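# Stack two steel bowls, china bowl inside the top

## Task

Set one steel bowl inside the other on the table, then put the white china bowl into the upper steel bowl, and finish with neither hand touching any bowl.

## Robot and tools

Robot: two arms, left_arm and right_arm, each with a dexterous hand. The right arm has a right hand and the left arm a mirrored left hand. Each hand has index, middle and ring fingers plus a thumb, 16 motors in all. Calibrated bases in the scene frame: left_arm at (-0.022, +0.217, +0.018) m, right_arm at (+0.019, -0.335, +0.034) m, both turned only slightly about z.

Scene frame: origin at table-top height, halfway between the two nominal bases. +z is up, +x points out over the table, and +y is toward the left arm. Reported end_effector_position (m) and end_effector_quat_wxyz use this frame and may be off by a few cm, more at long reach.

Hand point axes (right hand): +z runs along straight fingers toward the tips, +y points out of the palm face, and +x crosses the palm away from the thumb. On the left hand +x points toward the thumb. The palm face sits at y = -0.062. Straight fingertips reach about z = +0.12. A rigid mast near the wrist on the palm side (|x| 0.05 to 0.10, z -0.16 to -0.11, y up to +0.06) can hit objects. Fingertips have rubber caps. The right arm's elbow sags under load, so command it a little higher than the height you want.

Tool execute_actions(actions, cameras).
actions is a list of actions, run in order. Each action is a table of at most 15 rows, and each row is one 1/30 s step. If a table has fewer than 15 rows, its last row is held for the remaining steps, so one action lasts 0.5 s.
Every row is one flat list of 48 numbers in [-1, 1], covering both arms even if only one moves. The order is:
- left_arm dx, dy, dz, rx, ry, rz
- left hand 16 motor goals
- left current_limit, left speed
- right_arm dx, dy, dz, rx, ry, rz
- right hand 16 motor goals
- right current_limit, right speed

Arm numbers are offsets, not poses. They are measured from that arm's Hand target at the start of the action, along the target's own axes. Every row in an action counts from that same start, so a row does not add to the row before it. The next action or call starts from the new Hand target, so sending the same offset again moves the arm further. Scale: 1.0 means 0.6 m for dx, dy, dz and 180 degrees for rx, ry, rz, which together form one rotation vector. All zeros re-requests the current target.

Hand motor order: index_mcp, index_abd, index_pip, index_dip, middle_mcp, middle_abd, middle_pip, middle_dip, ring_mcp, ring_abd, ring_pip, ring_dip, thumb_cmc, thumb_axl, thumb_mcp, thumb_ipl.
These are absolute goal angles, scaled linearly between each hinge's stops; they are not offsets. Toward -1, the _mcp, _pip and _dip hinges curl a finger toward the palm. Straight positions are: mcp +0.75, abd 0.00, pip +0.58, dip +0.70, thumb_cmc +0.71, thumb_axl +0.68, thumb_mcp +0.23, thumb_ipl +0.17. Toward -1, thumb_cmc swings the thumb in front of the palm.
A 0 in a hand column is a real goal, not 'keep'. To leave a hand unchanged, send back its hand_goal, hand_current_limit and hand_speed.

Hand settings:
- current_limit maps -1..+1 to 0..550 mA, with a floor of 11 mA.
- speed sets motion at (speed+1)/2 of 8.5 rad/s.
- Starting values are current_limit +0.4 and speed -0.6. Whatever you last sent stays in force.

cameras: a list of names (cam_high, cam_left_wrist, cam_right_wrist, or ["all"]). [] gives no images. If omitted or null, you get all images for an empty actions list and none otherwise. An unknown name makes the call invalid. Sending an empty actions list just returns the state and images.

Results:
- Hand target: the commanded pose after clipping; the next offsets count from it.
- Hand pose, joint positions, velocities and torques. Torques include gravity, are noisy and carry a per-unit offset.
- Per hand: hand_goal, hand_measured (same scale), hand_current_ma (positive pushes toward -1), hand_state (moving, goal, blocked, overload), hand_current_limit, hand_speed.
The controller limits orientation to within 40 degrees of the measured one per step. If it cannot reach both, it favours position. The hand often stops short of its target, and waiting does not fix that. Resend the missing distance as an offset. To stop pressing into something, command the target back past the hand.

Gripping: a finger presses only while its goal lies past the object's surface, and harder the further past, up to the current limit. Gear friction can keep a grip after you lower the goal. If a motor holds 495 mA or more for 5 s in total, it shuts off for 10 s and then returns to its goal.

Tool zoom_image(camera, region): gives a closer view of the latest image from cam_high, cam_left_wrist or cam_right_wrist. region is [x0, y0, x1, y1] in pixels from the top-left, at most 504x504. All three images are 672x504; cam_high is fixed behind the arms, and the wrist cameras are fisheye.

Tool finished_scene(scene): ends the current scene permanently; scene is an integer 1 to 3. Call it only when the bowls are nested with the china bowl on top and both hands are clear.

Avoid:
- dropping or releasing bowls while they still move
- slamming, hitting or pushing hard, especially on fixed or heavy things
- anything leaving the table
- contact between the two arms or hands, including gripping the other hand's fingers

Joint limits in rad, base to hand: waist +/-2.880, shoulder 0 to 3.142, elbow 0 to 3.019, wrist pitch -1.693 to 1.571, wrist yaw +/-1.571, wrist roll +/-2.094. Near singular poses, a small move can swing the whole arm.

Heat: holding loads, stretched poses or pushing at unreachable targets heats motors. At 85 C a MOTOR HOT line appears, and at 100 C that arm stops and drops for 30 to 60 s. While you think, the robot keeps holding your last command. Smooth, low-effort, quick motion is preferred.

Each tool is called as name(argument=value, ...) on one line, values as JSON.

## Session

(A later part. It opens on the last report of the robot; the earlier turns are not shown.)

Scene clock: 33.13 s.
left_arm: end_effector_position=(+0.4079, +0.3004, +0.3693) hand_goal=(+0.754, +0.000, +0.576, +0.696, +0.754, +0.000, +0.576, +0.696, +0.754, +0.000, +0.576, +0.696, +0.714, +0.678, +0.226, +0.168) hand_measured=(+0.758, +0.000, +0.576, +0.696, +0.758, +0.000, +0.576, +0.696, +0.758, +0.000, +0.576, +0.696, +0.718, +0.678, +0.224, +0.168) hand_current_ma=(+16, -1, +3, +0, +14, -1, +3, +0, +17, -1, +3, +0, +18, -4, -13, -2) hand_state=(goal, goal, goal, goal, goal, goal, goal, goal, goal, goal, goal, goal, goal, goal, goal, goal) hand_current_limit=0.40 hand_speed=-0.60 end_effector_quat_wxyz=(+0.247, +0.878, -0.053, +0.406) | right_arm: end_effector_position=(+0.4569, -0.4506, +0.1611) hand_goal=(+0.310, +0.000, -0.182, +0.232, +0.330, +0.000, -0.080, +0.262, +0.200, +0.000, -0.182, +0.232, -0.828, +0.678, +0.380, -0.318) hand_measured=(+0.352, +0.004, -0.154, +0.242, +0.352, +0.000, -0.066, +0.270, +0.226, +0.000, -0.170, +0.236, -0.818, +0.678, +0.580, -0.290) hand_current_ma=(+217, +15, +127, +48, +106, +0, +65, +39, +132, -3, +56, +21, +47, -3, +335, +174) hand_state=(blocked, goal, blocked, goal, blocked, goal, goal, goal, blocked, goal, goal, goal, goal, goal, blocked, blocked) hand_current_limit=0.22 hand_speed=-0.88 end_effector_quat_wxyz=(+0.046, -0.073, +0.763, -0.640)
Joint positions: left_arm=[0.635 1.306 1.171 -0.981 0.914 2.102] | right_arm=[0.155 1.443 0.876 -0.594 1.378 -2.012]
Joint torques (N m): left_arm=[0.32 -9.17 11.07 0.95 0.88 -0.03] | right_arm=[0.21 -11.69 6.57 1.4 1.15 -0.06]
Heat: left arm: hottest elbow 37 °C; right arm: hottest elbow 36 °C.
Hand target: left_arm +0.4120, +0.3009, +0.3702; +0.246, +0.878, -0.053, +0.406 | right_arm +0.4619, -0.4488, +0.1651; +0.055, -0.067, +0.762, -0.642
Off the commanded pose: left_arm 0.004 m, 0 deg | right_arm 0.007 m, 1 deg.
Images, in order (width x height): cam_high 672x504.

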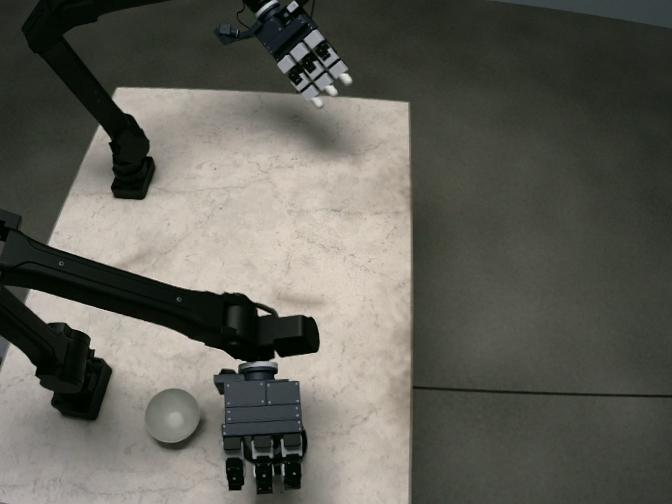

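execute_actions(actions=[[[0,0,0,0,0,0,0.754,0,0.576,0.696,0.754,0,0.576,0.696,0.754,0,0.576,0.696,0.714,0.678,0.226,0.168,0.4,-0.6,-0.0137,0.0248,0.0033,0,0,0,0.31,0,-0.182,0.232,0.33,0,-0.08,0.261,0.20,0,-0.182,0.232,-0.829,0.677,0.38,-0.319,0.22,-0.88]],[[0,0,0,0,0,0,0.754,0,0.576,0.696,0.754,0,0.576,0.696,0.754,0,0.576,0.696,0.714,0.678,0.226,0.168,0.4,-0.6,0,0,0,0,0,0,0.31,0,-0.182,0.232,0.33,0,-0.08,0.261,0.20,0,-0.182,0.232,-0.829,0.677,0.38,-0.319,0.22,-0.88]]], cameras=["cam_high"])

zoom_image(camera="cam_high", region=[240, 420, 312, 492])

Scene clock: 36.87 s.
left_arm: end_effector_position=(+0.4079, +0.3004, +0.3693) hand_goal=(+0.754, +0.000, +0.576, +0.696, +0.754, +0.000, +0.576, +0.696, +0.754, +0.000, +0.576, +0.696, +0.714, +0.678, +0.226, +0.168) hand_measured=(+0.758, +0.000, +0.576, +0.696, +0.758, +0.000, +0.576, +0.696, +0.758, +0.000, +0.576, +0.696, +0.718, +0.678, +0.224, +0.168) hand_current_ma=(+16, -1, +3, +0, +14, -1, +3, +0, +17, -1, +3, +0, +18, -4, -13, -2) hand_state=(goal, goal, goal, goal, goal, goal, goal, goal, goal, goal, goal, goal, goal, goal, goal, goal) hand_current_limit=0.40 hand_speed=-0.60 end_effector_quat_wxyz=(+0.247, +0.878, -0.053, +0.406) | right_arm: end_effector_position=(+0.4621, -0.4501, +0.1452) hand_goal=(+0.310, +0.000, -0.182, +0.232, +0.330, +0.000, -0.080, +0.262, +0.200, +0.000, -0.182, +0.232, -0.828, +0.678, +0.380, -0.318) hand_measured=(+0.352, +0.004, -0.154, +0.242, +0.352, +0.000, -0.066, +0.270, +0.226, +0.000, -0.170, +0.236, -0.818, +0.678, +0.580, -0.290) hand_current_ma=(+217, +15, +127, +48, +106, +0, +65, +39, +132, -3, +56, +21, +47, -3, +336, +174) hand_state=(blocked, goal, blocked, goal, blocked, goal, goal, goal, blocked, goal, goal, goal, goal, goal, blocked, blocked) hand_current_limit=0.22 hand_speed=-0.88 end_effector_quat_wxyz=(+0.042, -0.076, +0.763, -0.640)
Joint positions: left_arm=[0.635 1.306 1.171 -0.981 0.914 2.102] | right_arm=[0.155 1.487 0.876 -0.565 1.378 -2.006]
Joint torques (N m): left_arm=[0.26 -9.11 11.03 0.91 0.89 -0.04] | right_arm=[0.62 -11.22 6.64 1.32 1.23 -0.04]
Heat: left arm: hottest elbow 37 °C; right arm: hottest elbow 36 °C.
Hand target: left_arm +0.4120, +0.3009, +0.3702; +0.246, +0.878, -0.053, +0.406 | right_arm +0.4698, -0.4469, +0.1500; +0.055, -0.067, +0.762, -0.642
Off the commanded pose: left_arm 0.004 m, 0 deg | right_arm 0.010 m, 2 deg.
Images, in order (width x height): cam_high 672x504.

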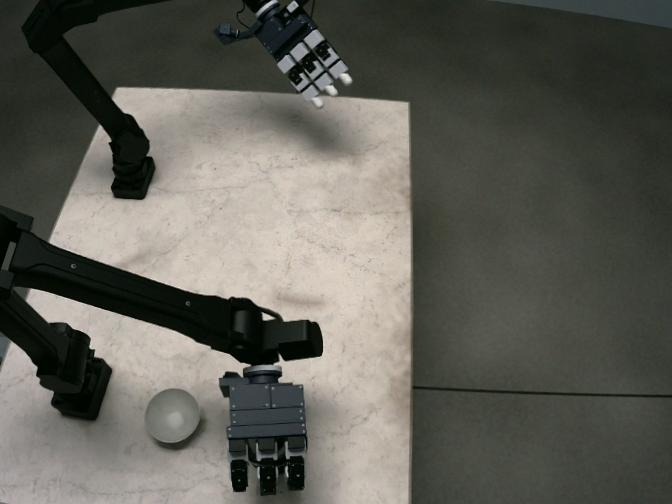

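Scaled by 7.000 from the camera's 672x504 image, which has a finer 960x720 frame.

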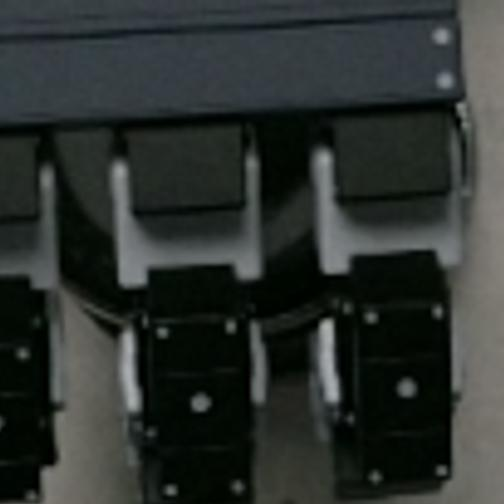

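execute_actions(actions=[[[0,0,0,0,0,0,0.754,0,0.576,0.696,0.754,0,0.576,0.696,0.754,0,0.576,0.696,0.714,0.678,0.226,0.168,0.4,-0.6,-0.0107,0.0202,-0.0015,0,0,0,0.31,0,-0.182,0.232,0.33,0,-0.08,0.261,0.20,0,-0.182,0.232,-0.829,0.677,0.38,-0.319,0.22,-0.88]],[[0,0,0,0,0,0,0.754,0,0.576,0.696,0.754,0,0.576,0.696,0.754,0,0.576,0.696,0.714,0.678,0.226,0.168,0.4,-0.6,0,0,0,0,0,0,0.31,0,-0.182,0.232,0.33,0,-0.08,0.261,0.20,0,-0.182,0.232,-0.829,0.677,0.38,-0.319,0.22,-0.88]]], cameras=["cam_high"])

zoom_image(camera="cam_high", region=[240, 420, 312, 492])

Scene clock: 38.67 s.
left_arm: end_effector_position=(+0.4079, +0.3004, +0.3693) hand_goal=(+0.754, +0.000, +0.576, +0.696, +0.754, +0.000, +0.576, +0.696, +0.754, +0.000, +0.576, +0.696, +0.714, +0.678, +0.226, +0.168) hand_measured=(+0.758, +0.000, +0.576, +0.696, +0.758, +0.000, +0.576, +0.696, +0.758, +0.000, +0.576, +0.696, +0.718, +0.678, +0.224, +0.168) hand_current_ma=(+16, -1, +3, +0, +14, -1, +3, +0, +17, -1, +3, +0, +18, -4, -13, -2) hand_state=(goal, goal, goal, goal, goal, goal, goal, goal, goal, goal, goal, goal, goal, goal, goal, goal) hand_current_limit=0.40 hand_speed=-0.60 end_effector_quat_wxyz=(+0.247, +0.878, -0.053, +0.406) | right_arm: end_effector_position=(+0.4655, -0.4460, +0.1309) hand_goal=(+0.310, +0.000, -0.182, +0.232, +0.330, +0.000, -0.080, +0.262, +0.200, +0.000, -0.182, +0.232, -0.828, +0.678, +0.380, -0.318) hand_measured=(+0.352, +0.004, -0.154, +0.242, +0.352, +0.000, -0.066, +0.270, +0.226, +0.000, -0.170, +0.236, -0.818, +0.678, +0.580, -0.290) hand_current_ma=(+217, +15, +127, +48, +106, +0, +65, +39, +132, -3, +56, +21, +47, -3, +336, +174) hand_state=(blocked, goal, blocked, goal, blocked, goal, goal, goal, blocked, goal, goal, goal, goal, goal, blocked, blocked) hand_current_limit=0.22 hand_speed=-0.88 end_effector_quat_wxyz=(+0.044, -0.076, +0.764, -0.639)
Joint positions: left_arm=[0.635 1.306 1.171 -0.981 0.914 2.102] | right_arm=[0.164 1.524 0.876 -0.565 1.378 -1.967]
Joint torques (N m): left_arm=[0.44 -9.11 11.02 0.88 0.89 -0.03] | right_arm=[0.15 -11.63 7.12 0.66 1.36 -0.06]
Heat: left arm: hottest elbow 37 °C; right arm: hottest elbow 36 °C.
Hand target: left_arm +0.4120, +0.3009, +0.3702; +0.246, +0.878, -0.053, +0.406 | right_arm +0.4756, -0.4427, +0.1382; +0.055, -0.067, +0.762, -0.641
Off the commanded pose: left_arm 0.004 m, 0 deg | right_arm 0.013 m, 2 deg.
Images, in order (width x height): cam_high 672x504.

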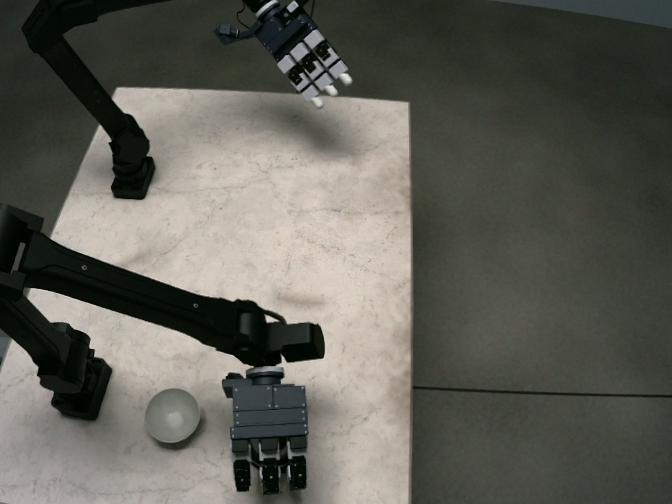

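Scaled by 7.000 from the camera's 672x504 image, which has a finer 960x720 frame.

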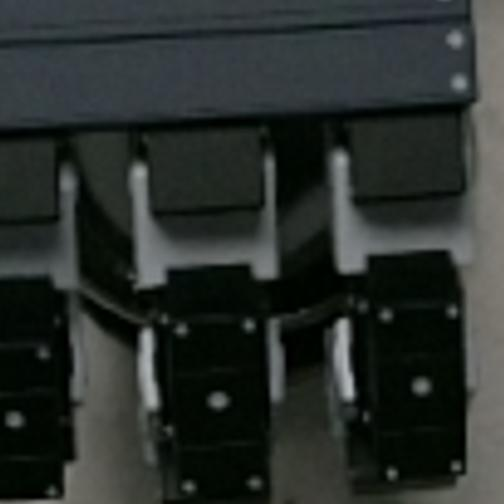

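zoom_image(camera="cam_high", region=[246, 436, 296, 480])

Scaled by 10.080 from the camera's 672x504 image, which has a finer 960x720 frame.

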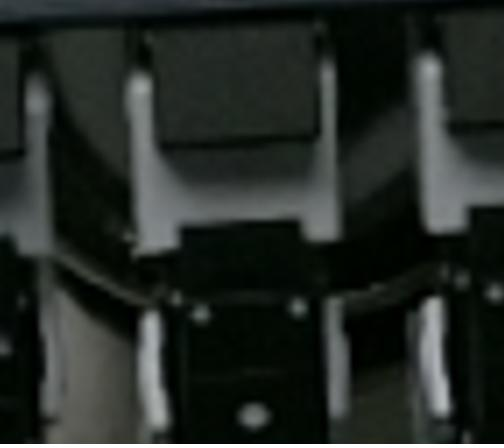

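execute_actions(actions=[[[0,0,0,0,0,0,0.754,0,0.576,0.696,0.754,0,0.576,0.696,0.754,0,0.576,0.696,0.714,0.678,0.226,0.168,0.4,-0.6,-0.0115,0.0193,0.0053,0,0,0,0.31,0,-0.182,0.232,0.33,0,-0.08,0.261,0.20,0,-0.182,0.232,-0.829,0.677,0.38,-0.319,0.22,-0.88]],[[0,0,0,0,0,0,0.754,0,0.576,0.696,0.754,0,0.576,0.696,0.754,0,0.576,0.696,0.714,0.678,0.226,0.168,0.4,-0.6,0,0,0,0,0,0,0.31,0,-0.182,0.232,0.33,0,-0.08,0.261,0.20,0,-0.182,0.232,-0.829,0.677,0.38,-0.319,0.22,-0.88]]], cameras=["cam_high"])

zoom_image(camera="cam_high", region=[246, 436, 296, 480])

Scene clock: 41.27 s.
left_arm: end_effector_position=(+0.4079, +0.3004, +0.3693) hand_goal=(+0.754, +0.000, +0.576, +0.696, +0.754, +0.000, +0.576, +0.696, +0.754, +0.000, +0.576, +0.696, +0.714, +0.678, +0.226, +0.168) hand_measured=(+0.758, +0.000, +0.576, +0.696, +0.758, +0.000, +0.576, +0.696, +0.758, +0.000, +0.576, +0.696, +0.718, +0.678, +0.224, +0.168) hand_current_ma=(+16, -1, +3, +0, +14, -1, +3, +0, +17, -1, +3, +0, +18, -4, -13, -2) hand_state=(goal, goal, goal, goal, goal, goal, goal, goal, goal, goal, goal, goal, goal, goal, goal, goal) hand_current_limit=0.40 hand_speed=-0.60 end_effector_quat_wxyz=(+0.247, +0.878, -0.053, +0.406) | right_arm: end_effector_position=(+0.4690, -0.4458, +0.1176) hand_goal=(+0.310, +0.000, -0.182, +0.232, +0.330, +0.000, -0.080, +0.262, +0.200, +0.000, -0.182, +0.232, -0.828, +0.678, +0.380, -0.318) hand_measured=(+0.352, +0.004, -0.154, +0.242, +0.352, +0.000, -0.066, +0.270, +0.226, +0.000, -0.170, +0.236, -0.818, +0.678, +0.580, -0.290) hand_current_ma=(+217, +15, +127, +48, +106, +0, +65, +39, +132, -3, +56, +21, +47, -3, +336, +174) hand_state=(blocked, goal, blocked, goal, blocked, goal, goal, goal, blocked, goal, goal, goal, goal, goal, blocked, blocked) hand_current_limit=0.22 hand_speed=-0.88 end_effector_quat_wxyz=(+0.040, -0.079, +0.764, -0.640)
Joint positions: left_arm=[0.635 1.306 1.171 -0.981 0.914 2.102] | right_arm=[0.164 1.56 0.876 -0.538 1.379 -1.966]
Joint torques (N m): left_arm=[0.5 -9 11 0.91 0.88 -0.04] | right_arm=[1.2 -11.63 7.41 1.2 1.32 -0.09]
Heat: left arm: hottest elbow 38 °C; right arm: hottest elbow 37 °C.
Hand target: left_arm +0.4120, +0.3009, +0.3702; +0.246, +0.878, -0.053, +0.406 | right_arm +0.4826, -0.4427, +0.1262; +0.055, -0.067, +0.762, -0.641
Off the commanded pose: left_arm 0.004 m, 0 deg | right_arm 0.016 m, 2 deg.
Images, in order (width x height): cam_high 672x504.

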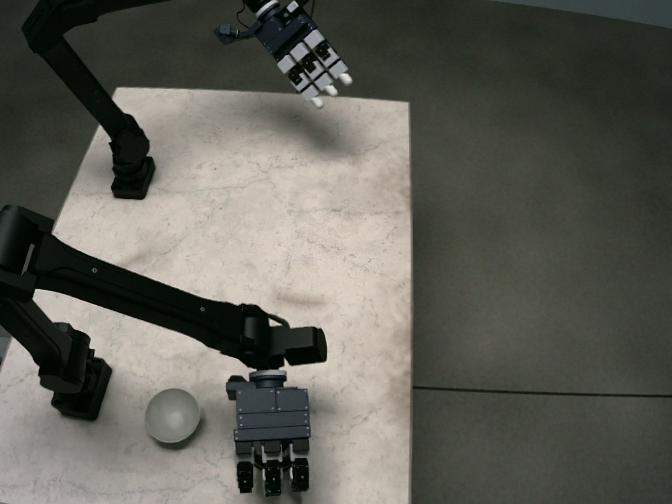

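Scaled by 10.080 from the camera's 672x504 image, which has a finer 960x720 frame.

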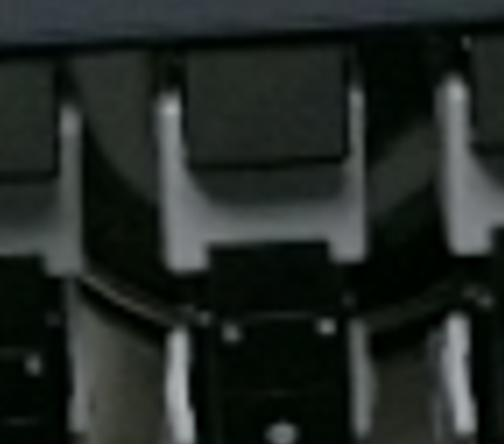

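execute_actions(actions=[[[0,0,0,0,0,0,0.754,0,0.576,0.696,0.754,0,0.576,0.696,0.754,0,0.576,0.696,0.714,0.678,0.226,0.168,0.4,-0.6,0.0033,0.0200,0.0030,0,0,0,0.31,0,-0.182,0.232,0.33,0,-0.08,0.261,0.20,0,-0.182,0.232,-0.829,0.677,0.38,-0.319,0.22,-0.88]],[[0,0,0,0,0,0,0.754,0,0.576,0.696,0.754,0,0.576,0.696,0.754,0,0.576,0.696,0.714,0.678,0.226,0.168,0.4,-0.6,0,0,0,0,0,0,0.31,0,-0.182,0.232,0.33,0,-0.08,0.261,0.20,0,-0.182,0.232,-0.829,0.677,0.38,-0.319,0.22,-0.88]]], cameras=["cam_high"])

zoom_image(camera="cam_high", region=[246, 436, 296, 480])

Scene clock: 43.03 s.
left_arm: end_effector_position=(+0.4079, +0.3004, +0.3693) hand_goal=(+0.754, +0.000, +0.576, +0.696, +0.754, +0.000, +0.576, +0.696, +0.754, +0.000, +0.576, +0.696, +0.714, +0.678, +0.226, +0.168) hand_measured=(+0.758, +0.000, +0.576, +0.696, +0.758, +0.000, +0.576, +0.696, +0.758, +0.000, +0.576, +0.696, +0.718, +0.678, +0.224, +0.168) hand_current_ma=(+16, -1, +3, +0, +14, -1, +3, +0, +17, -1, +3, +0, +18, -4, -13, -2) hand_state=(goal, goal, goal, goal, goal, goal, goal, goal, goal, goal, goal, goal, goal, goal, goal, goal) hand_current_limit=0.40 hand_speed=-0.60 end_effector_quat_wxyz=(+0.247, +0.878, -0.053, +0.406) | right_arm: end_effector_position=(+0.4741, -0.4454, +0.1123) hand_goal=(+0.310, +0.000, -0.182, +0.232, +0.330, +0.000, -0.080, +0.262, +0.200, +0.000, -0.182, +0.232, -0.828, +0.678, +0.380, -0.318) hand_measured=(+0.352, +0.004, -0.154, +0.242, +0.352, +0.000, -0.066, +0.270, +0.226, -0.002, -0.170, +0.236, -0.818, +0.678, +0.580, -0.290) hand_current_ma=(+217, +15, +127, +48, +106, +0, +65, +39, +132, -4, +56, +21, +47, -3, +336, +174) hand_state=(blocked, goal, blocked, goal, blocked, goal, goal, goal, blocked, goal, goal, goal, goal, goal, blocked, blocked) hand_current_limit=0.22 hand_speed=-0.88 end_effector_quat_wxyz=(+0.046, -0.074, +0.764, -0.640)
Joint positions: left_arm=[0.635 1.306 1.171 -0.981 0.914 2.102] | right_arm=[0.164 1.577 0.876 -0.505 1.38 -1.966]
Joint torques (N m): left_arm=[0.38 -8.82 10.97 0.94 0.87 -0.03] | right_arm=[0.32 -11.52 6.12 1.58 1.3 -0.09]
Heat: left arm: hottest elbow 38 °C; right arm: hottest elbow 37 °C.
Hand target: left_arm +0.4120, +0.3009, +0.3702; +0.246, +0.878, -0.053, +0.406 | right_arm +0.4806, -0.4428, +0.1141; +0.055, -0.067, +0.762, -0.642
Off the commanded pose: left_arm 0.004 m, 0 deg | right_arm 0.007 m, 1 deg.
Images, in order (width x height): cam_high 672x504.

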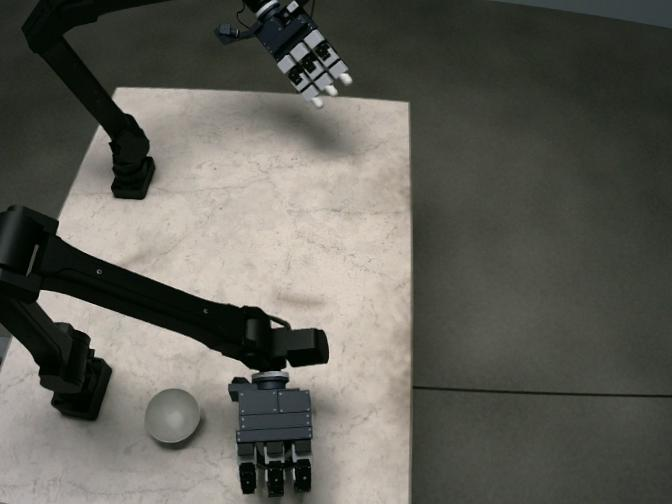

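Scaled by 10.080 from the camera's 672x504 image, which has a finer 960x720 frame.

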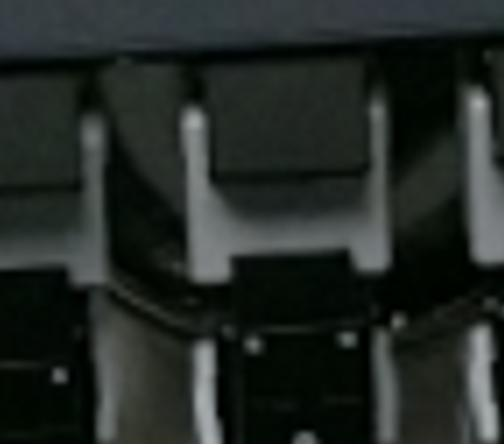

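execute_actions(actions=[[[0,0,0,0,0,0,0.754,0,0.576,0.696,0.754,0,0.576,0.696,0.754,0,0.576,0.696,0.714,0.678,0.226,0.168,0.4,-0.6,0.0099,0.0084,0.0000,0,0,0,0.31,0,-0.182,0.232,0.33,0,-0.08,0.261,0.20,0,-0.182,0.232,-0.829,0.677,0.38,-0.319,0.22,-0.88]],[[0,0,0,0,0,0,0.754,0,0.576,0.696,0.754,0,0.576,0.696,0.754,0,0.576,0.696,0.714,0.678,0.226,0.168,0.4,-0.6,0,0,0,0,0,0,0.31,0,-0.182,0.232,0.33,0,-0.08,0.261,0.20,0,-0.182,0.232,-0.829,0.677,0.38,-0.319,0.22,-0.88]]], cameras=["cam_high"])

zoom_image(camera="cam_high", region=[246, 436, 296, 480])

Scene clock: 44.63 s.
left_arm: end_effector_position=(+0.4079, +0.3004, +0.3693) hand_goal=(+0.754, +0.000, +0.576, +0.696, +0.754, +0.000, +0.576, +0.696, +0.754, +0.000, +0.576, +0.696, +0.714, +0.678, +0.226, +0.168) hand_measured=(+0.758, +0.000, +0.576, +0.696, +0.758, +0.000, +0.576, +0.696, +0.758, +0.000, +0.576, +0.696, +0.718, +0.678, +0.224, +0.168) hand_current_ma=(+16, -1, +3, +0, +14, -1, +3, +0, +17, -1, +3, +0, +18, -4, -13, -2) hand_state=(goal, goal, goal, goal, goal, goal, goal, goal, goal, goal, goal, goal, goal, goal, goal, goal) hand_current_limit=0.40 hand_speed=-0.60 end_effector_quat_wxyz=(+0.247, +0.878, -0.053, +0.406) | right_arm: end_effector_position=(+0.4704, -0.4458, +0.1077) hand_goal=(+0.310, +0.000, -0.182, +0.232, +0.330, +0.000, -0.080, +0.262, +0.200, +0.000, -0.182, +0.232, -0.828, +0.678, +0.380, -0.318) hand_measured=(+0.352, +0.004, -0.154, +0.242, +0.352, +0.000, -0.066, +0.270, +0.226, -0.002, -0.170, +0.236, -0.818, +0.678, +0.580, -0.290) hand_current_ma=(+217, +15, +127, +48, +106, +0, +65, +40, +132, -4, +56, +21, +47, -3, +336, +174) hand_state=(blocked, goal, blocked, goal, blocked, goal, goal, goal, blocked, goal, goal, goal, goal, goal, blocked, blocked) hand_current_limit=0.22 hand_speed=-0.88 end_effector_quat_wxyz=(+0.047, -0.072, +0.764, -0.640)
Joint positions: left_arm=[0.635 1.306 1.171 -0.981 0.914 2.102] | right_arm=[0.164 1.577 0.86 -0.489 1.38 -1.963]
Joint torques (N m): left_arm=[0.5 -9 11 0.84 0.89 -0.03] | right_arm=[1.03 -12.57 5.85 1.09 1.32 -0.06]
Heat: left arm: hottest elbow 38 °C; right arm: hottest elbow 37 °C.
Hand target: left_arm +0.4120, +0.3009, +0.3702; +0.246, +0.878, -0.053, +0.406 | right_arm +0.4746, -0.4430, +0.1092; +0.055, -0.067, +0.762, -0.642
Off the commanded pose: left_arm 0.004 m, 0 deg | right_arm 0.005 m, 1 deg.
Images, in order (width x height): cam_high 672x504.

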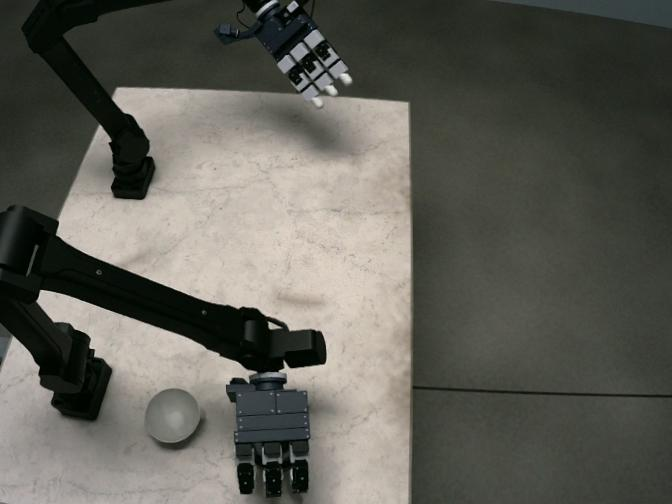

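Scaled by 10.080 from the camera's 672x504 image, which has a finer 960x720 frame.

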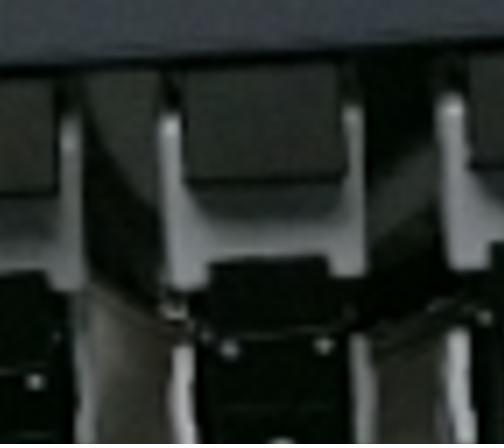

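execute_actions(actions=[[[0,0,0,0,0,0,0.754,0,0.576,0.696,0.754,0,0.576,0.696,0.754,0,0.576,0.696,0.714,0.678,0.226,0.168,0.4,-0.6,0,0.0098,0.0017,0,0,0,0.31,0,-0.182,0.232,0.33,0,-0.08,0.261,0.20,0,-0.182,0.232,-0.829,0.677,0.38,-0.319,0.22,-0.88]],[[0,0,0,0,0,0,0.754,0,0.576,0.696,0.754,0,0.576,0.696,0.754,0,0.576,0.696,0.714,0.678,0.226,0.168,0.4,-0.6,0,0,0,0,0,0,0.31,0,-0.182,0.232,0.33,0,-0.08,0.261,0.20,0,-0.182,0.232,-0.829,0.677,0.38,-0.319,0.22,-0.88]]], cameras=["cam_high"])

zoom_image(camera="cam_high", region=[236, 426, 316, 500])

Scene clock: 46.47 s.
left_arm: end_effector_position=(+0.4079, +0.3004, +0.3693) hand_goal=(+0.754, +0.000, +0.576, +0.696, +0.754, +0.000, +0.576, +0.696, +0.754, +0.000, +0.576, +0.696, +0.714, +0.678, +0.226, +0.168) hand_measured=(+0.758, +0.000, +0.576, +0.696, +0.758, +0.000, +0.576, +0.696, +0.758, +0.000, +0.576, +0.696, +0.718, +0.678, +0.224, +0.168) hand_current_ma=(+16, -1, +3, +0, +14, -1, +3, +0, +17, -1, +3, +0, +18, -4, -13, -2) hand_state=(goal, goal, goal, goal, goal, goal, goal, goal, goal, goal, goal, goal, goal, goal, goal, goal) hand_current_limit=0.40 hand_speed=-0.60 end_effector_quat_wxyz=(+0.247, +0.878, -0.053, +0.406) | right_arm: end_effector_position=(+0.4709, -0.4458, +0.1059) hand_goal=(+0.310, +0.000, -0.182, +0.232, +0.330, +0.000, -0.080, +0.262, +0.200, +0.000, -0.182, +0.232, -0.828, +0.678, +0.380, -0.318) hand_measured=(+0.352, +0.004, -0.154, +0.242, +0.352, +0.000, -0.066, +0.270, +0.226, -0.002, -0.170, +0.238, -0.818, +0.678, +0.580, -0.290) hand_current_ma=(+217, +15, +127, +48, +106, +0, +65, +40, +132, -6, +57, +25, +45, -3, +336, +174) hand_state=(blocked, goal, blocked, goal, blocked, goal, goal, goal, blocked, goal, goal, goal, goal, goal, blocked, blocked) hand_current_limit=0.22 hand_speed=-0.88 end_effector_quat_wxyz=(+0.050, -0.069, +0.764, -0.640)
Joint positions: left_arm=[0.635 1.306 1.171 -0.981 0.914 2.102] | right_arm=[0.164 1.58 0.855 -0.473 1.381 -1.962]
Joint torques (N m): left_arm=[0.5 -9 11.03 0.94 0.88 -0.03] | right_arm=[0.67 -10.7 5.6 1.54 1.33 -0.05]
Heat: left arm: hottest elbow 38 °C; right arm: hottest elbow 37 °C.
Hand target: left_arm +0.4120, +0.3009, +0.3702; +0.246, +0.878, -0.053, +0.406 | right_arm +0.4746, -0.4430, +0.1033; +0.055, -0.067, +0.762, -0.642
Off the commanded pose: left_arm 0.004 m, 0 deg | right_arm 0.005 m, 1 deg.
Images, in order (width x height): cam_high 672x504.

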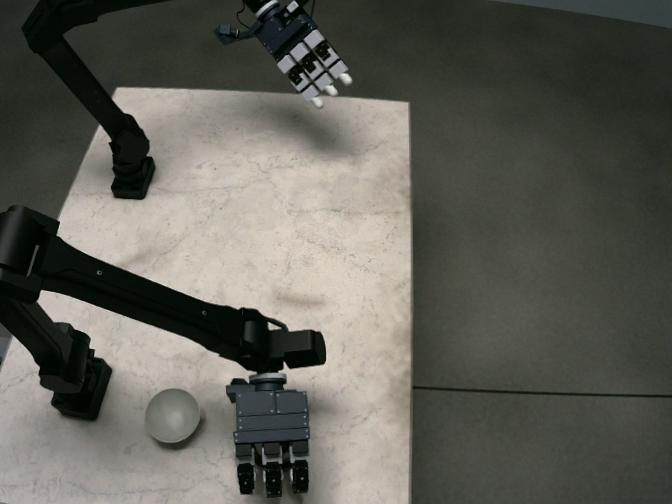

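Scaled by 6.300 from the camera's 672x504 image, which has a finer 960x720 frame.

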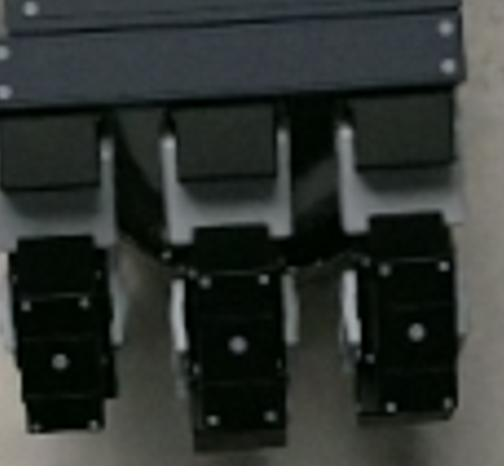

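execute_actions(actions=[[[0,0,0,0,0,0,0.754,0,0.576,0.696,0.754,0,0.576,0.696,0.754,0,0.576,0.696,0.714,0.678,0.226,0.168,0.4,-0.6,0,-0.0049,-0.0009,0,0,0,0.37,0,-0.182,0.232,0.37,0,-0.08,0.261,0.24,0,-0.182,0.232,-0.829,0.677,0.56,-0.319,0.22,-0.95]],[[0,0,0,0,0,0,0.754,0,0.576,0.696,0.754,0,0.576,0.696,0.754,0,0.576,0.696,0.714,0.678,0.226,0.168,0.4,-0.6,0,0,0,0,0,0,0.38,0,-0.182,0.232,0.38,0,-0.08,0.261,0.26,0,-0.182,0.232,-0.829,0.677,0.585,-0.319,0.22,-0.95]],[[0,0,0,0,0,0,0.754,0,0.576,0.696,0.754,0,0.576,0.696,0.754,0,0.576,0.696,0.714,0.678,0.226,0.168,0.4,-0.6,0,0,0,0,0,0,0.45,0,-0.182,0.232,0.45,0,-0.08,0.261,0.33,0,-0.182,0.232,-0.829,0.677,0.65,-0.319,0.22,-0.95]],[[0,0,0,0,0,0,0.754,0,0.576,0.696,0.754,0,0.576,0.696,0.754,0,0.576,0.696,0.714,0.678,0.226,0.168,0.4,-0.6,0,0,0,0,0,0,0.45,0,-0.182,0.232,0.45,0,-0.08,0.261,0.33,0,-0.182,0.232,-0.829,0.677,0.65,-0.319,0.22,-0.95]]], cameras=["cam_high"])

zoom_image(camera="cam_high", region=[236, 426, 316, 500])

Scene clock: 49.33 s.
left_arm: end_effector_position=(+0.4079, +0.3004, +0.3693) hand_goal=(+0.754, +0.000, +0.576, +0.696, +0.754, +0.000, +0.576, +0.696, +0.754, +0.000, +0.576, +0.696, +0.714, +0.678, +0.226, +0.168) hand_measured=(+0.758, +0.000, +0.576, +0.696, +0.758, +0.000, +0.576, +0.696, +0.758, +0.000, +0.576, +0.696, +0.718, +0.678, +0.224, +0.168) hand_current_ma=(+16, -1, +3, +0, +14, -1, +3, +0, +17, -1, +3, +0, +18, -4, -13, -2) hand_state=(goal, goal, goal, goal, goal, goal, goal, goal, goal, goal, goal, goal, goal, goal, goal, goal) hand_current_limit=0.40 hand_speed=-0.60 end_effector_quat_wxyz=(+0.247, +0.878, -0.053, +0.406) | right_arm: end_effector_position=(+0.4708, -0.4461, +0.1063) hand_goal=(+0.450, +0.000, -0.182, +0.232, +0.450, +0.000, -0.080, +0.262, +0.330, +0.000, -0.182, +0.232, -0.828, +0.678, +0.650, -0.318) hand_measured=(+0.434, +0.004, -0.180, +0.234, +0.430, +0.000, -0.078, +0.266, +0.314, -0.002, -0.180, +0.234, -0.822, +0.678, +0.642, -0.316) hand_current_ma=(-82, +14, +12, +12, -94, +0, +8, +14, -82, -6, +12, +13, +30, -3, -42, +11) hand_state=(goal, goal, goal, goal, goal, goal, goal, goal, goal, goal, goal, goal, goal, goal, goal, goal) hand_current_limit=0.22 hand_speed=-0.95 end_effector_quat_wxyz=(+0.050, -0.069, +0.763, -0.641)
Joint positions: left_arm=[0.635 1.306 1.171 -0.981 0.914 2.102] | right_arm=[0.164 1.58 0.855 -0.473 1.384 -1.962]
Joint torques (N m): left_arm=[0.56 -8.94 11.02 0.99 0.86 -0.04] | right_arm=[1.38 -11.75 6.13 0.79 1.18 -0.09]
Heat: left arm: hottest elbow 38 °C; right arm: hottest elbow 37 °C.
Hand target: left_arm +0.4120, +0.3009, +0.3702; +0.246, +0.878, -0.053, +0.406 | right_arm +0.4746, -0.4429, +0.1062; +0.055, -0.067, +0.762, -0.641
Off the commanded pose: left_arm 0.004 m, 0 deg | right_arm 0.005 m, 1 deg.
Images, in order (width x height): cam_high 672x504.

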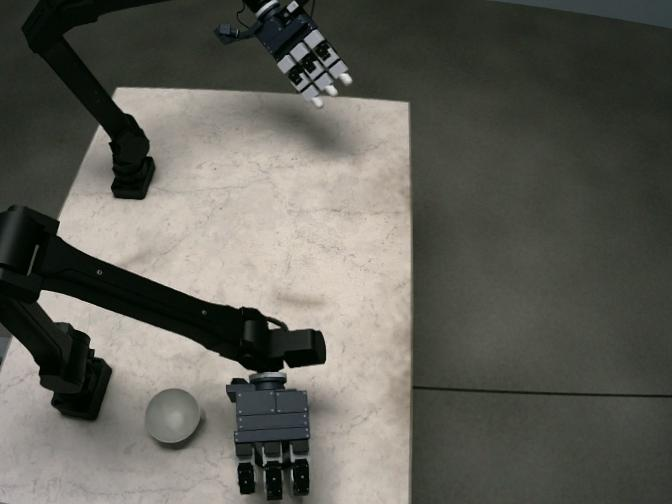

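Scaled by 6.300 from the camera's 672x504 image, which has a finer 960x720 frame.

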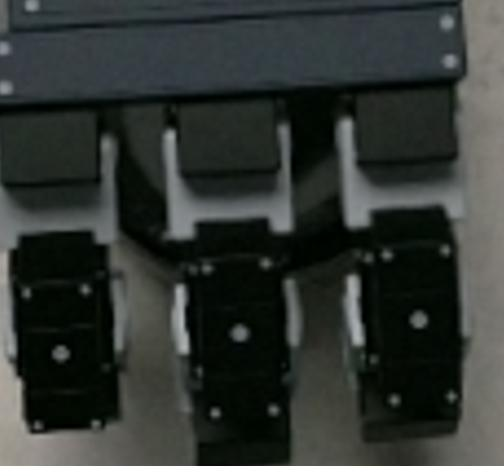

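execute_actions(actions=[[[0,0,0,0,0,0,0.754,0,0.576,0.696,0.754,0,0.576,0.696,0.754,0,0.576,0.696,0.714,0.678,0.226,0.168,0.4,-0.6,0,0,0,0,0,0,0.644,0,-0.182,0.232,0.685,0,-0.08,0.261,0.644,0,-0.182,0.232,-0.829,0.677,0.764,-0.319,0.4,-0.8]],[[0,0,0,0,0,0,0.754,0,0.576,0.696,0.754,0,0.576,0.696,0.754,0,0.576,0.696,0.714,0.678,0.226,0.168,0.4,-0.6,0,-0.0575,-0.0099,0,0,0,0.644,0,-0.182,0.232,0.685,0,-0.08,0.261,0.644,0,-0.182,0.232,-0.829,0.677,0.764,-0.319,0.4,-0.6]],[[0,0,0,0,0,0,0.754,0,0.576,0.696,0.754,0,0.576,0.696,0.754,0,0.576,0.696,0.714,0.678,0.226,0.168,0.4,-0.6,0,-0.1149,-0.0198,0,0,0,0.644,0,-0.182,0.232,0.685,0,-0.08,0.261,0.644,0,-0.182,0.232,-0.829,0.677,0.764,-0.319,0.4,-0.6]]], cameras=["cam_high"])

Scene clock: 51.77 s.
left_arm: end_effector_position=(+0.4079, +0.3004, +0.3693) hand_goal=(+0.754, +0.000, +0.576, +0.696, +0.754, +0.000, +0.576, +0.696, +0.754, +0.000, +0.576, +0.696, +0.714, +0.678, +0.226, +0.168) hand_measured=(+0.758, +0.000, +0.576, +0.696, +0.758, +0.000, +0.576, +0.696, +0.758, +0.000, +0.576, +0.696, +0.718, +0.678, +0.224, +0.168) hand_current_ma=(+16, -1, +3, +0, +14, -1, +3, +0, +17, -1, +3, +0, +18, -4, -13, -2) hand_state=(goal, goal, goal, goal, goal, goal, goal, goal, goal, goal, goal, goal, goal, goal, goal, goal) hand_current_limit=0.40 hand_speed=-0.60 end_effector_quat_wxyz=(+0.247, +0.878, -0.053, +0.406) | right_arm: end_effector_position=(+0.4624, -0.4473, +0.2039) hand_goal=(+0.644, +0.000, -0.182, +0.232, +0.686, +0.000, -0.080, +0.262, +0.644, +0.000, -0.182, +0.232, -0.828, +0.678, +0.764, -0.318) hand_measured=(+0.628, +0.004, -0.180, +0.234, +0.668, +0.000, -0.078, +0.264, +0.626, -0.002, -0.180, +0.234, -0.822, +0.678, +0.756, -0.316) hand_current_ma=(-78, +13, +8, +11, -92, +0, +5, +13, -92, -6, +7, +12, +30, -3, -42, +10) hand_state=(goal, goal, goal, goal, goal, goal, goal, goal, goal, goal, goal, goal, goal, goal, goal, goal) hand_current_limit=0.40 hand_speed=-0.60 end_effector_quat_wxyz=(+0.047, -0.075, +0.761, -0.643)
Joint positions: left_arm=[0.635 1.306 1.171 -0.981 0.914 2.102] | right_arm=[0.164 1.399 0.956 -0.727 1.385 -2.003]
Joint torques (N m): left_arm=[0.62 -9.05 11.06 0.96 0.89 -0.03] | right_arm=[0.09 -9.99 9.26 0.49 1.08 -0.1]
Heat: left arm: hottest elbow 38 °C; right arm: hottest elbow 37 °C.
Hand target: left_arm +0.4120, +0.3009, +0.3702; +0.246, +0.878, -0.053, +0.406 | right_arm +0.4748, -0.4430, +0.2113; +0.055, -0.067, +0.762, -0.641
Off the commanded pose: left_arm 0.004 m, 0 deg | right_arm 0.015 m, 1 deg.
Images, in order (width x height): cam_high 672x504.

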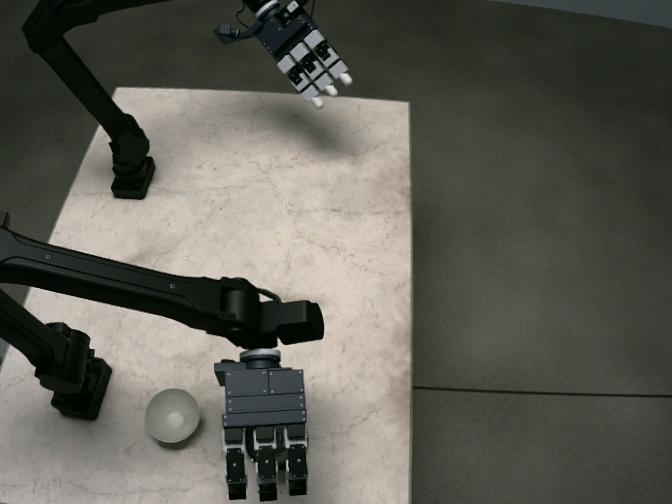

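execute_actions(actions=[[[0,0,0,0,0,0,0.754,0,0.576,0.696,0.754,0,0.576,0.696,0.754,0,0.576,0.696,0.714,0.678,0.226,0.168,0.4,-0.6,0.0785,0.0055,-0.0312,0,-0.0246,-0.0043,0.644,0,-0.182,0.232,0.685,0,-0.08,0.261,0.644,0,-0.182,0.232,-0.829,0.677,0.764,-0.319,0.4,-0.6]],[[0,0,0,0,0,0,0.754,0,0.576,0.696,0.754,0,0.576,0.696,0.754,0,0.576,0.696,0.714,0.678,0.226,0.168,0.4,-0.6,0.0758,0.0063,-0.0372,0,-0.0246,-0.0043,0.644,0,-0.182,0.232,0.685,0,-0.08,0.261,0.644,0,-0.182,0.232,-0.829,0.677,0.764,-0.319,0.4,-0.6]],[[0,0,0,0,0,0,0.754,0,0.576,0.696,0.754,0,0.576,0.696,0.754,0,0.576,0.696,0.714,0.678,0.226,0.168,0.4,-0.6,0.0727,0.0073,-0.0428,0,-0.0246,-0.0043,0.56,0,-0.182,0.232,0.62,0,-0.08,0.261,0.56,0,-0.182,0.232,-0.829,0.677,0.764,-0.319,0.4,-0.6]],[[0,0,0,0,0,0,0.754,0,0.576,0.696,0.754,0,0.576,0.696,0.754,0,0.576,0.696,0.714,0.678,0.226,0.168,0.4,-0.6,0.0690,0.0083,-0.0483,0,-0.0246,-0.0043,0.48,0,-0.182,0.232,0.57,0,-0.08,0.261,0.48,0,-0.182,0.232,-0.829,0.677,0.764,-0.319,0.4,-0.6]]], cameras=["cam_high"])

zoom_image(camera="cam_high", region=[130, 350, 330, 500])

Scene clock: 55.97 s.
left_arm: end_effector_position=(+0.4079, +0.3004, +0.3693) hand_goal=(+0.754, +0.000, +0.576, +0.696, +0.754, +0.000, +0.576, +0.696, +0.754, +0.000, +0.576, +0.696, +0.714, +0.678, +0.226, +0.168) hand_measured=(+0.758, +0.000, +0.576, +0.696, +0.758, +0.000, +0.576, +0.696, +0.758, +0.000, +0.576, +0.696, +0.718, +0.678, +0.224, +0.168) hand_current_ma=(+16, -1, +3, +0, +14, -1, +3, +0, +17, -1, +3, +0, +18, -4, -13, -2) hand_state=(goal, goal, goal, goal, goal, goal, goal, goal, goal, goal, goal, goal, goal, goal, goal, goal) hand_current_limit=0.40 hand_speed=-0.60 end_effector_quat_wxyz=(+0.247, +0.878, -0.053, +0.406) | right_arm: end_effector_position=(+0.2789, -0.4006, +0.2127) hand_goal=(+0.480, +0.000, -0.182, +0.232, +0.570, +0.000, -0.080, +0.262, +0.480, +0.000, -0.182, +0.232, -0.828, +0.678, +0.764, -0.318) hand_measured=(+0.474, +0.002, -0.180, +0.234, +0.562, +0.000, -0.078, +0.264, +0.474, -0.002, -0.180, +0.234, -0.822, +0.678, +0.756, -0.316) hand_current_ma=(-27, +11, +8, +11, -34, +0, +5, +13, -30, -6, +7, +12, +25, -3, -42, +9) hand_state=(goal, goal, goal, goal, goal, goal, goal, goal, goal, goal, goal, goal, goal, goal, goal, goal) hand_current_limit=0.40 hand_speed=-0.60 end_effector_quat_wxyz=(+0.152, -0.171, +0.746, -0.625)
Joint positions: left_arm=[0.635 1.306 1.171 -0.981 0.914 2.102] | right_arm=[0.431 0.671 0.507 -0.901 1.373 -2.072]
Joint torques (N m): left_arm=[0.5 -8.88 11.02 0.95 0.86 -0.04] | right_arm=[0.44 -0.73 7.34 0.43 1.12 -0.23]
Heat: left arm: hottest elbow 38 °C; right arm: hottest elbow 37 °C.
Hand target: left_arm +0.4120, +0.3009, +0.3702; +0.246, +0.878, -0.053, +0.406 | right_arm +0.2760, -0.4010, +0.2118; +0.155, -0.186, +0.742, -0.625
Off the commanded pose: left_arm 0.004 m, 0 deg | right_arm 0.003 m, 2 deg.
joint sent to its limit (right arm) — joint 6 (wrist roll), lower limit. The joint targets still meet the commanded pose.
Images, in order (width x height): cam_high 672x504.

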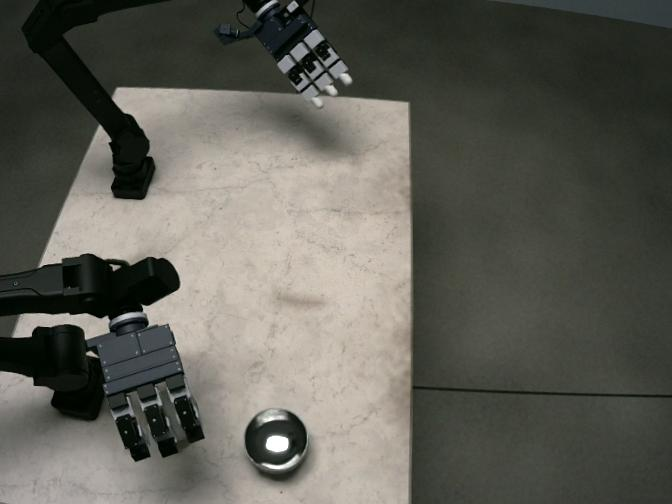

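Scaled by 2.520 from the camera's 672x504 image, which has a finer 960x720 frame.

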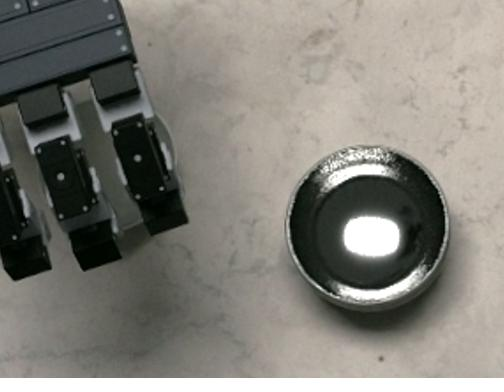

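execute_actions(actions=[[[0,0,0,0,0,0,0.754,0,0.576,0.696,0.754,0,0.576,0.696,0.754,0,0.576,0.696,0.714,0.678,0.226,0.168,0.4,-0.6,0.0035,0.1313,0.0210,0,0,0,0.48,0,-0.182,0.232,0.57,0,-0.08,0.261,0.48,0,-0.182,0.232,-0.829,0.677,0.764,-0.319,0.4,-0.6]],[[0,0,0,0,0,0,0.754,0,0.576,0.696,0.754,0,0.576,0.696,0.754,0,0.576,0.696,0.714,0.678,0.226,0.168,0.4,-0.6,0,0,0,0,0,0,0.48,0,-0.182,0.232,0.57,0,-0.08,0.261,0.48,0,-0.182,0.232,-0.829,0.677,0.764,-0.319,0.4,-0.6]]], cameras=["cam_high"])

zoom_image(camera="cam_high", region=[90, 340, 230, 480])

Scene clock: 58.20 s.
left_arm: end_effector_position=(+0.4079, +0.3004, +0.3693) hand_goal=(+0.754, +0.000, +0.576, +0.696, +0.754, +0.000, +0.576, +0.696, +0.754, +0.000, +0.576, +0.696, +0.714, +0.678, +0.226, +0.168) hand_measured=(+0.758, +0.000, +0.576, +0.696, +0.758, +0.000, +0.576, +0.696, +0.758, +0.000, +0.576, +0.696, +0.718, +0.678, +0.224, +0.168) hand_current_ma=(+16, -1, +3, +0, +14, -1, +3, +0, +17, -1, +3, +0, +18, -4, -13, -2) hand_state=(goal, goal, goal, goal, goal, goal, goal, goal, goal, goal, goal, goal, goal, goal, goal, goal) hand_current_limit=0.40 hand_speed=-0.60 end_effector_quat_wxyz=(+0.247, +0.878, -0.053, +0.406) | right_arm: end_effector_position=(+0.2737, -0.3986, +0.1342) hand_goal=(+0.480, +0.000, -0.182, +0.232, +0.570, +0.000, -0.080, +0.262, +0.480, +0.000, -0.182, +0.232, -0.828, +0.678, +0.764, -0.318) hand_measured=(+0.474, +0.002, -0.180, +0.234, +0.562, +0.000, -0.078, +0.264, +0.472, -0.002, -0.180, +0.234, -0.822, +0.678, +0.758, -0.316) hand_current_ma=(-33, +11, +8, +11, -40, +0, +5, +13, -34, -6, +7, +12, +24, -3, -36, +9) hand_state=(goal, goal, goal, goal, goal, goal, goal, goal, goal, goal, goal, goal, goal, goal, goal, goal) hand_current_limit=0.40 hand_speed=-0.60 end_effector_quat_wxyz=(+0.156, -0.178, +0.743, -0.626)
Joint positions: left_arm=[0.635 1.306 1.171 -0.981 0.914 2.102] | right_arm=[0.451 0.754 0.318 -0.635 1.377 -2.07]
Joint torques (N m): left_arm=[0.26 -8.94 10.93 0.98 0.88 -0.04] | right_arm=[-0.62 -0.79 6.79 1.2 0.91 -0.31]
Heat: left arm: hottest elbow 39 °C; right arm: hottest elbow 37 °C.
Hand target: left_arm +0.4120, +0.3009, +0.3702; +0.246, +0.878, -0.053, +0.406 | right_arm +0.2735, -0.4011, +0.1320; +0.155, -0.186, +0.742, -0.625
Off the commanded pose: left_arm 0.004 m, 0 deg | right_arm 0.003 m, 1 deg.
joint sent to its limit (right arm) — joint 6 (wrist roll), lower limit. The joint targets still meet the commanded pose.
Images, in order (width x height): cam_high 672x504.

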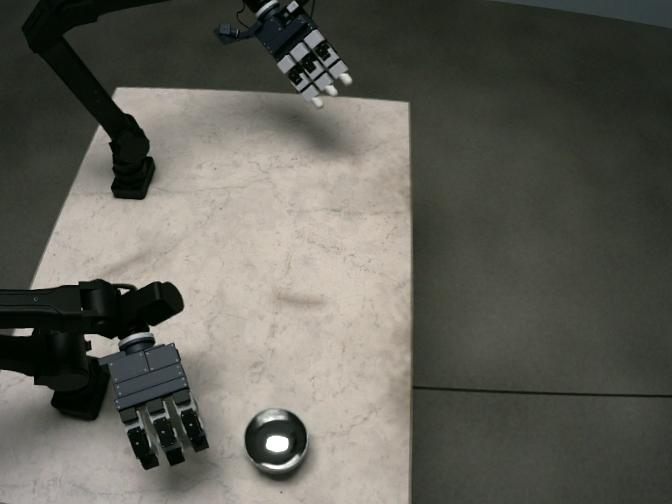

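Scaled by 3.600 from the camera's 672x504 image, which has a finer 960x720 frame.

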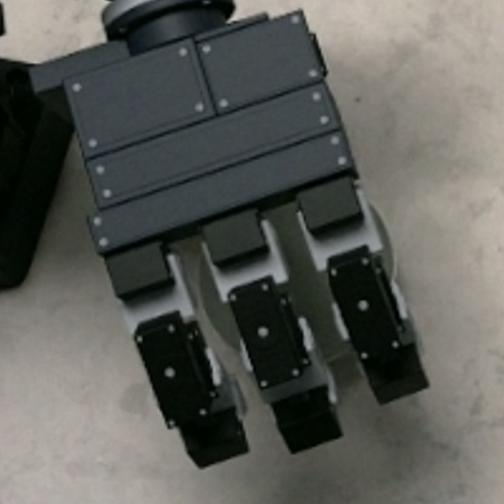

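execute_actions(actions=[[[0,0,0,0,0,0,0.754,0,0.576,0.696,0.754,0,0.576,0.696,0.754,0,0.576,0.696,0.714,0.678,0.226,0.168,0.4,-0.6,0,0.0700,0.0160,0,0,0,0.48,0,-0.182,0.232,0.57,0,-0.08,0.261,0.48,0,-0.182,0.232,-0.829,0.677,0.764,-0.319,0.4,-0.6]],[[0,0,0,0,0,0,0.754,0,0.576,0.696,0.754,0,0.576,0.696,0.754,0,0.576,0.696,0.714,0.678,0.226,0.168,0.4,-0.6,0,0,0,0,0,0,0.48,0,-0.182,0.232,0.57,0,-0.08,0.261,0.48,0,-0.182,0.232,-0.829,0.677,0.764,-0.319,0.4,-0.6]]], cameras=["cam_high"])

zoom_image(camera="cam_high", region=[110, 360, 230, 480])

Scene clock: 61.13 s.
left_arm: end_effector_position=(+0.4079, +0.3004, +0.3693) hand_goal=(+0.754, +0.000, +0.576, +0.696, +0.754, +0.000, +0.576, +0.696, +0.754, +0.000, +0.576, +0.696, +0.714, +0.678, +0.226, +0.168) hand_measured=(+0.758, +0.000, +0.576, +0.696, +0.758, +0.000, +0.576, +0.696, +0.758, +0.000, +0.576, +0.696, +0.718, +0.678, +0.224, +0.168) hand_current_ma=(+16, -1, +3, +0, +14, -1, +3, +0, +17, -1, +3, +0, +18, -4, -13, -2) hand_state=(goal, goal, goal, goal, goal, goal, goal, goal, goal, goal, goal, goal, goal, goal, goal, goal) hand_current_limit=0.40 hand_speed=-0.60 end_effector_quat_wxyz=(+0.247, +0.878, -0.053, +0.406) | right_arm: end_effector_position=(+0.2723, -0.4011, +0.0881) hand_goal=(+0.480, +0.000, -0.182, +0.232, +0.570, +0.000, -0.080, +0.262, +0.480, +0.000, -0.182, +0.232, -0.828, +0.678, +0.764, -0.318) hand_measured=(+0.474, +0.002, -0.180, +0.234, +0.562, +0.000, -0.078, +0.264, +0.472, -0.002, -0.180, +0.234, -0.822, +0.678, +0.758, -0.316) hand_current_ma=(-33, +11, +8, +11, -40, +0, +5, +13, -34, -6, +7, +12, +24, -3, -36, +9) hand_state=(goal, goal, goal, goal, goal, goal, goal, goal, goal, goal, goal, goal, goal, goal, goal, goal) hand_current_limit=0.40 hand_speed=-0.60 end_effector_quat_wxyz=(+0.150, -0.178, +0.744, -0.626)
Joint positions: left_arm=[0.635 1.306 1.171 -0.981 0.914 2.102] | right_arm=[0.442 0.897 0.231 -0.411 1.376 -2.071]
Joint torques (N m): left_arm=[0.62 -9 11.04 0.95 0.88 -0.03] | right_arm=[-0.38 -0.85 5.96 1.5 1.05 -0.24]
Heat: left arm: hottest elbow 39 °C; right arm: hottest elbow 37 °C.
Hand target: left_arm +0.4120, +0.3009, +0.3702; +0.246, +0.878, -0.053, +0.406 | right_arm +0.2744, -0.4032, +0.0889; +0.155, -0.186, +0.742, -0.625
Off the commanded pose: left_arm 0.004 m, 0 deg | right_arm 0.003 m, 1 deg.
joint sent to its limit (right arm) — joint 6 (wrist roll), lower limit. The joint targets still meet the commanded pose.
Images, in order (width x height): cam_high 672x504.

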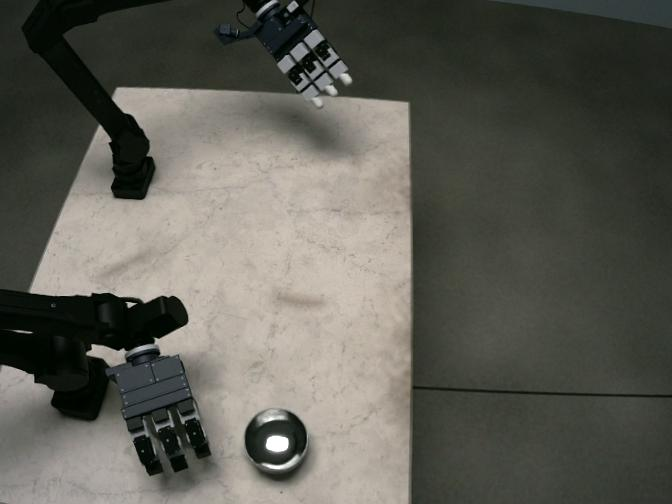

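Scaled by 4.200 from the camera's 672x504 image, which has a finer 960x720 frame.

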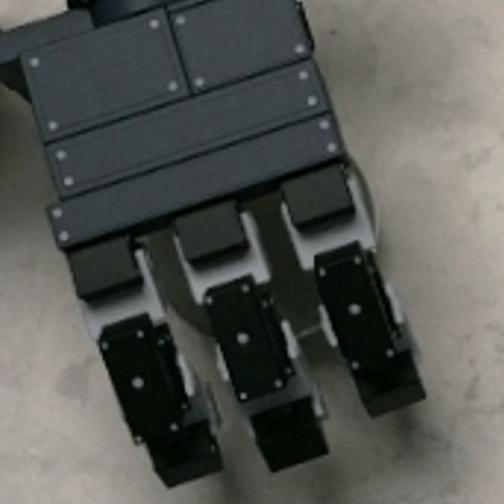

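execute_actions(actions=[[[0,0,0,0,0,0,0.754,0,0.576,0.696,0.754,0,0.576,0.696,0.754,0,0.576,0.696,0.714,0.678,0.226,0.168,0.4,-0.6,-0.0044,0.0240,0.0066,0,0,0,0.48,0,-0.182,0.232,0.57,0,-0.08,0.261,0.48,0,-0.182,0.232,-0.829,0.677,0.764,-0.319,0.4,-0.6]],[[0,0,0,0,0,0,0.754,0,0.576,0.696,0.754,0,0.576,0.696,0.754,0,0.576,0.696,0.714,0.678,0.226,0.168,0.4,-0.6,0,0,0,0,0,0,0.48,0,-0.182,0.232,0.57,0,-0.08,0.261,0.48,0,-0.182,0.232,-0.829,0.677,0.764,-0.319,0.4,-0.6]]], cameras=["cam_high"])

zoom_image(camera="cam_high", region=[110, 360, 230, 480])

Scene clock: 63.03 s.
left_arm: end_effector_position=(+0.4079, +0.3004, +0.3693) hand_goal=(+0.754, +0.000, +0.576, +0.696, +0.754, +0.000, +0.576, +0.696, +0.754, +0.000, +0.576, +0.696, +0.714, +0.678, +0.226, +0.168) hand_measured=(+0.758, +0.000, +0.576, +0.696, +0.758, +0.000, +0.576, +0.696, +0.758, +0.000, +0.576, +0.696, +0.718, +0.678, +0.224, +0.168) hand_current_ma=(+16, -1, +3, +0, +14, -1, +3, +0, +17, -1, +3, +0, +18, -4, -13, -2) hand_state=(goal, goal, goal, goal, goal, goal, goal, goal, goal, goal, goal, goal, goal, goal, goal, goal) hand_current_limit=0.40 hand_speed=-0.60 end_effector_quat_wxyz=(+0.247, +0.878, -0.053, +0.406) | right_arm: end_effector_position=(+0.2779, -0.4000, +0.0758) hand_goal=(+0.480, +0.000, -0.182, +0.232, +0.570, +0.000, -0.080, +0.262, +0.480, +0.000, -0.182, +0.232, -0.828, +0.678, +0.764, -0.318) hand_measured=(+0.474, +0.002, -0.180, +0.234, +0.562, +0.000, -0.078, +0.264, +0.472, -0.002, -0.180, +0.234, -0.822, +0.678, +0.758, -0.316) hand_current_ma=(-33, +11, +8, +11, -40, +0, +5, +13, -34, -6, +7, +12, +24, -3, -36, +9) hand_state=(goal, goal, goal, goal, goal, goal, goal, goal, goal, goal, goal, goal, goal, goal, goal, goal) hand_current_limit=0.40 hand_speed=-0.60 end_effector_quat_wxyz=(+0.151, -0.174, +0.745, -0.626)
Joint positions: left_arm=[0.635 1.306 1.171 -0.981 0.914 2.102] | right_arm=[0.437 0.978 0.22 -0.312 1.376 -2.071]
Joint torques (N m): left_arm=[0.5 -8.82 11.02 0.9 0.87 -0.04] | right_arm=[-0.79 -1.9 5.48 1.48 1.01 -0.25]
Heat: left arm: hottest elbow 39 °C; right arm: hottest elbow 37 °C.
Hand target: left_arm +0.4120, +0.3009, +0.3702; +0.246, +0.878, -0.053, +0.406 | right_arm +0.2775, -0.4032, +0.0742; +0.155, -0.186, +0.743, -0.625
Off the commanded pose: left_arm 0.004 m, 0 deg | right_arm 0.004 m, 1 deg.
joint sent to its limit (right arm) — joint 6 (wrist roll), lower limit. The joint targets still meet the commanded pose.
Images, in order (width x height): cam_high 672x504.

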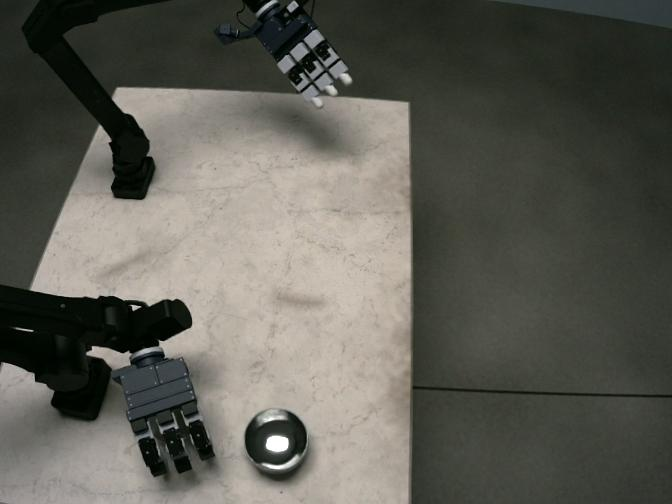

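Scaled by 4.200 from the camera's 672x504 image, which has a finer 960x720 frame.

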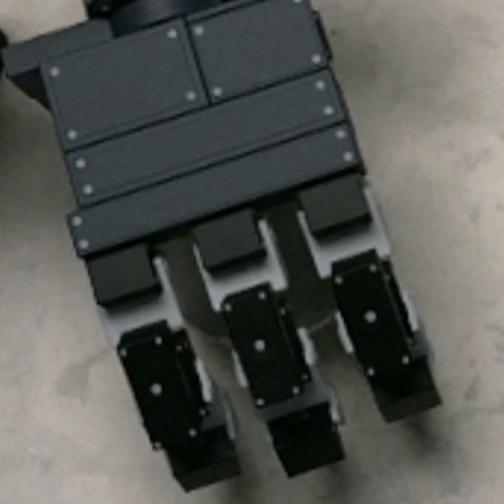

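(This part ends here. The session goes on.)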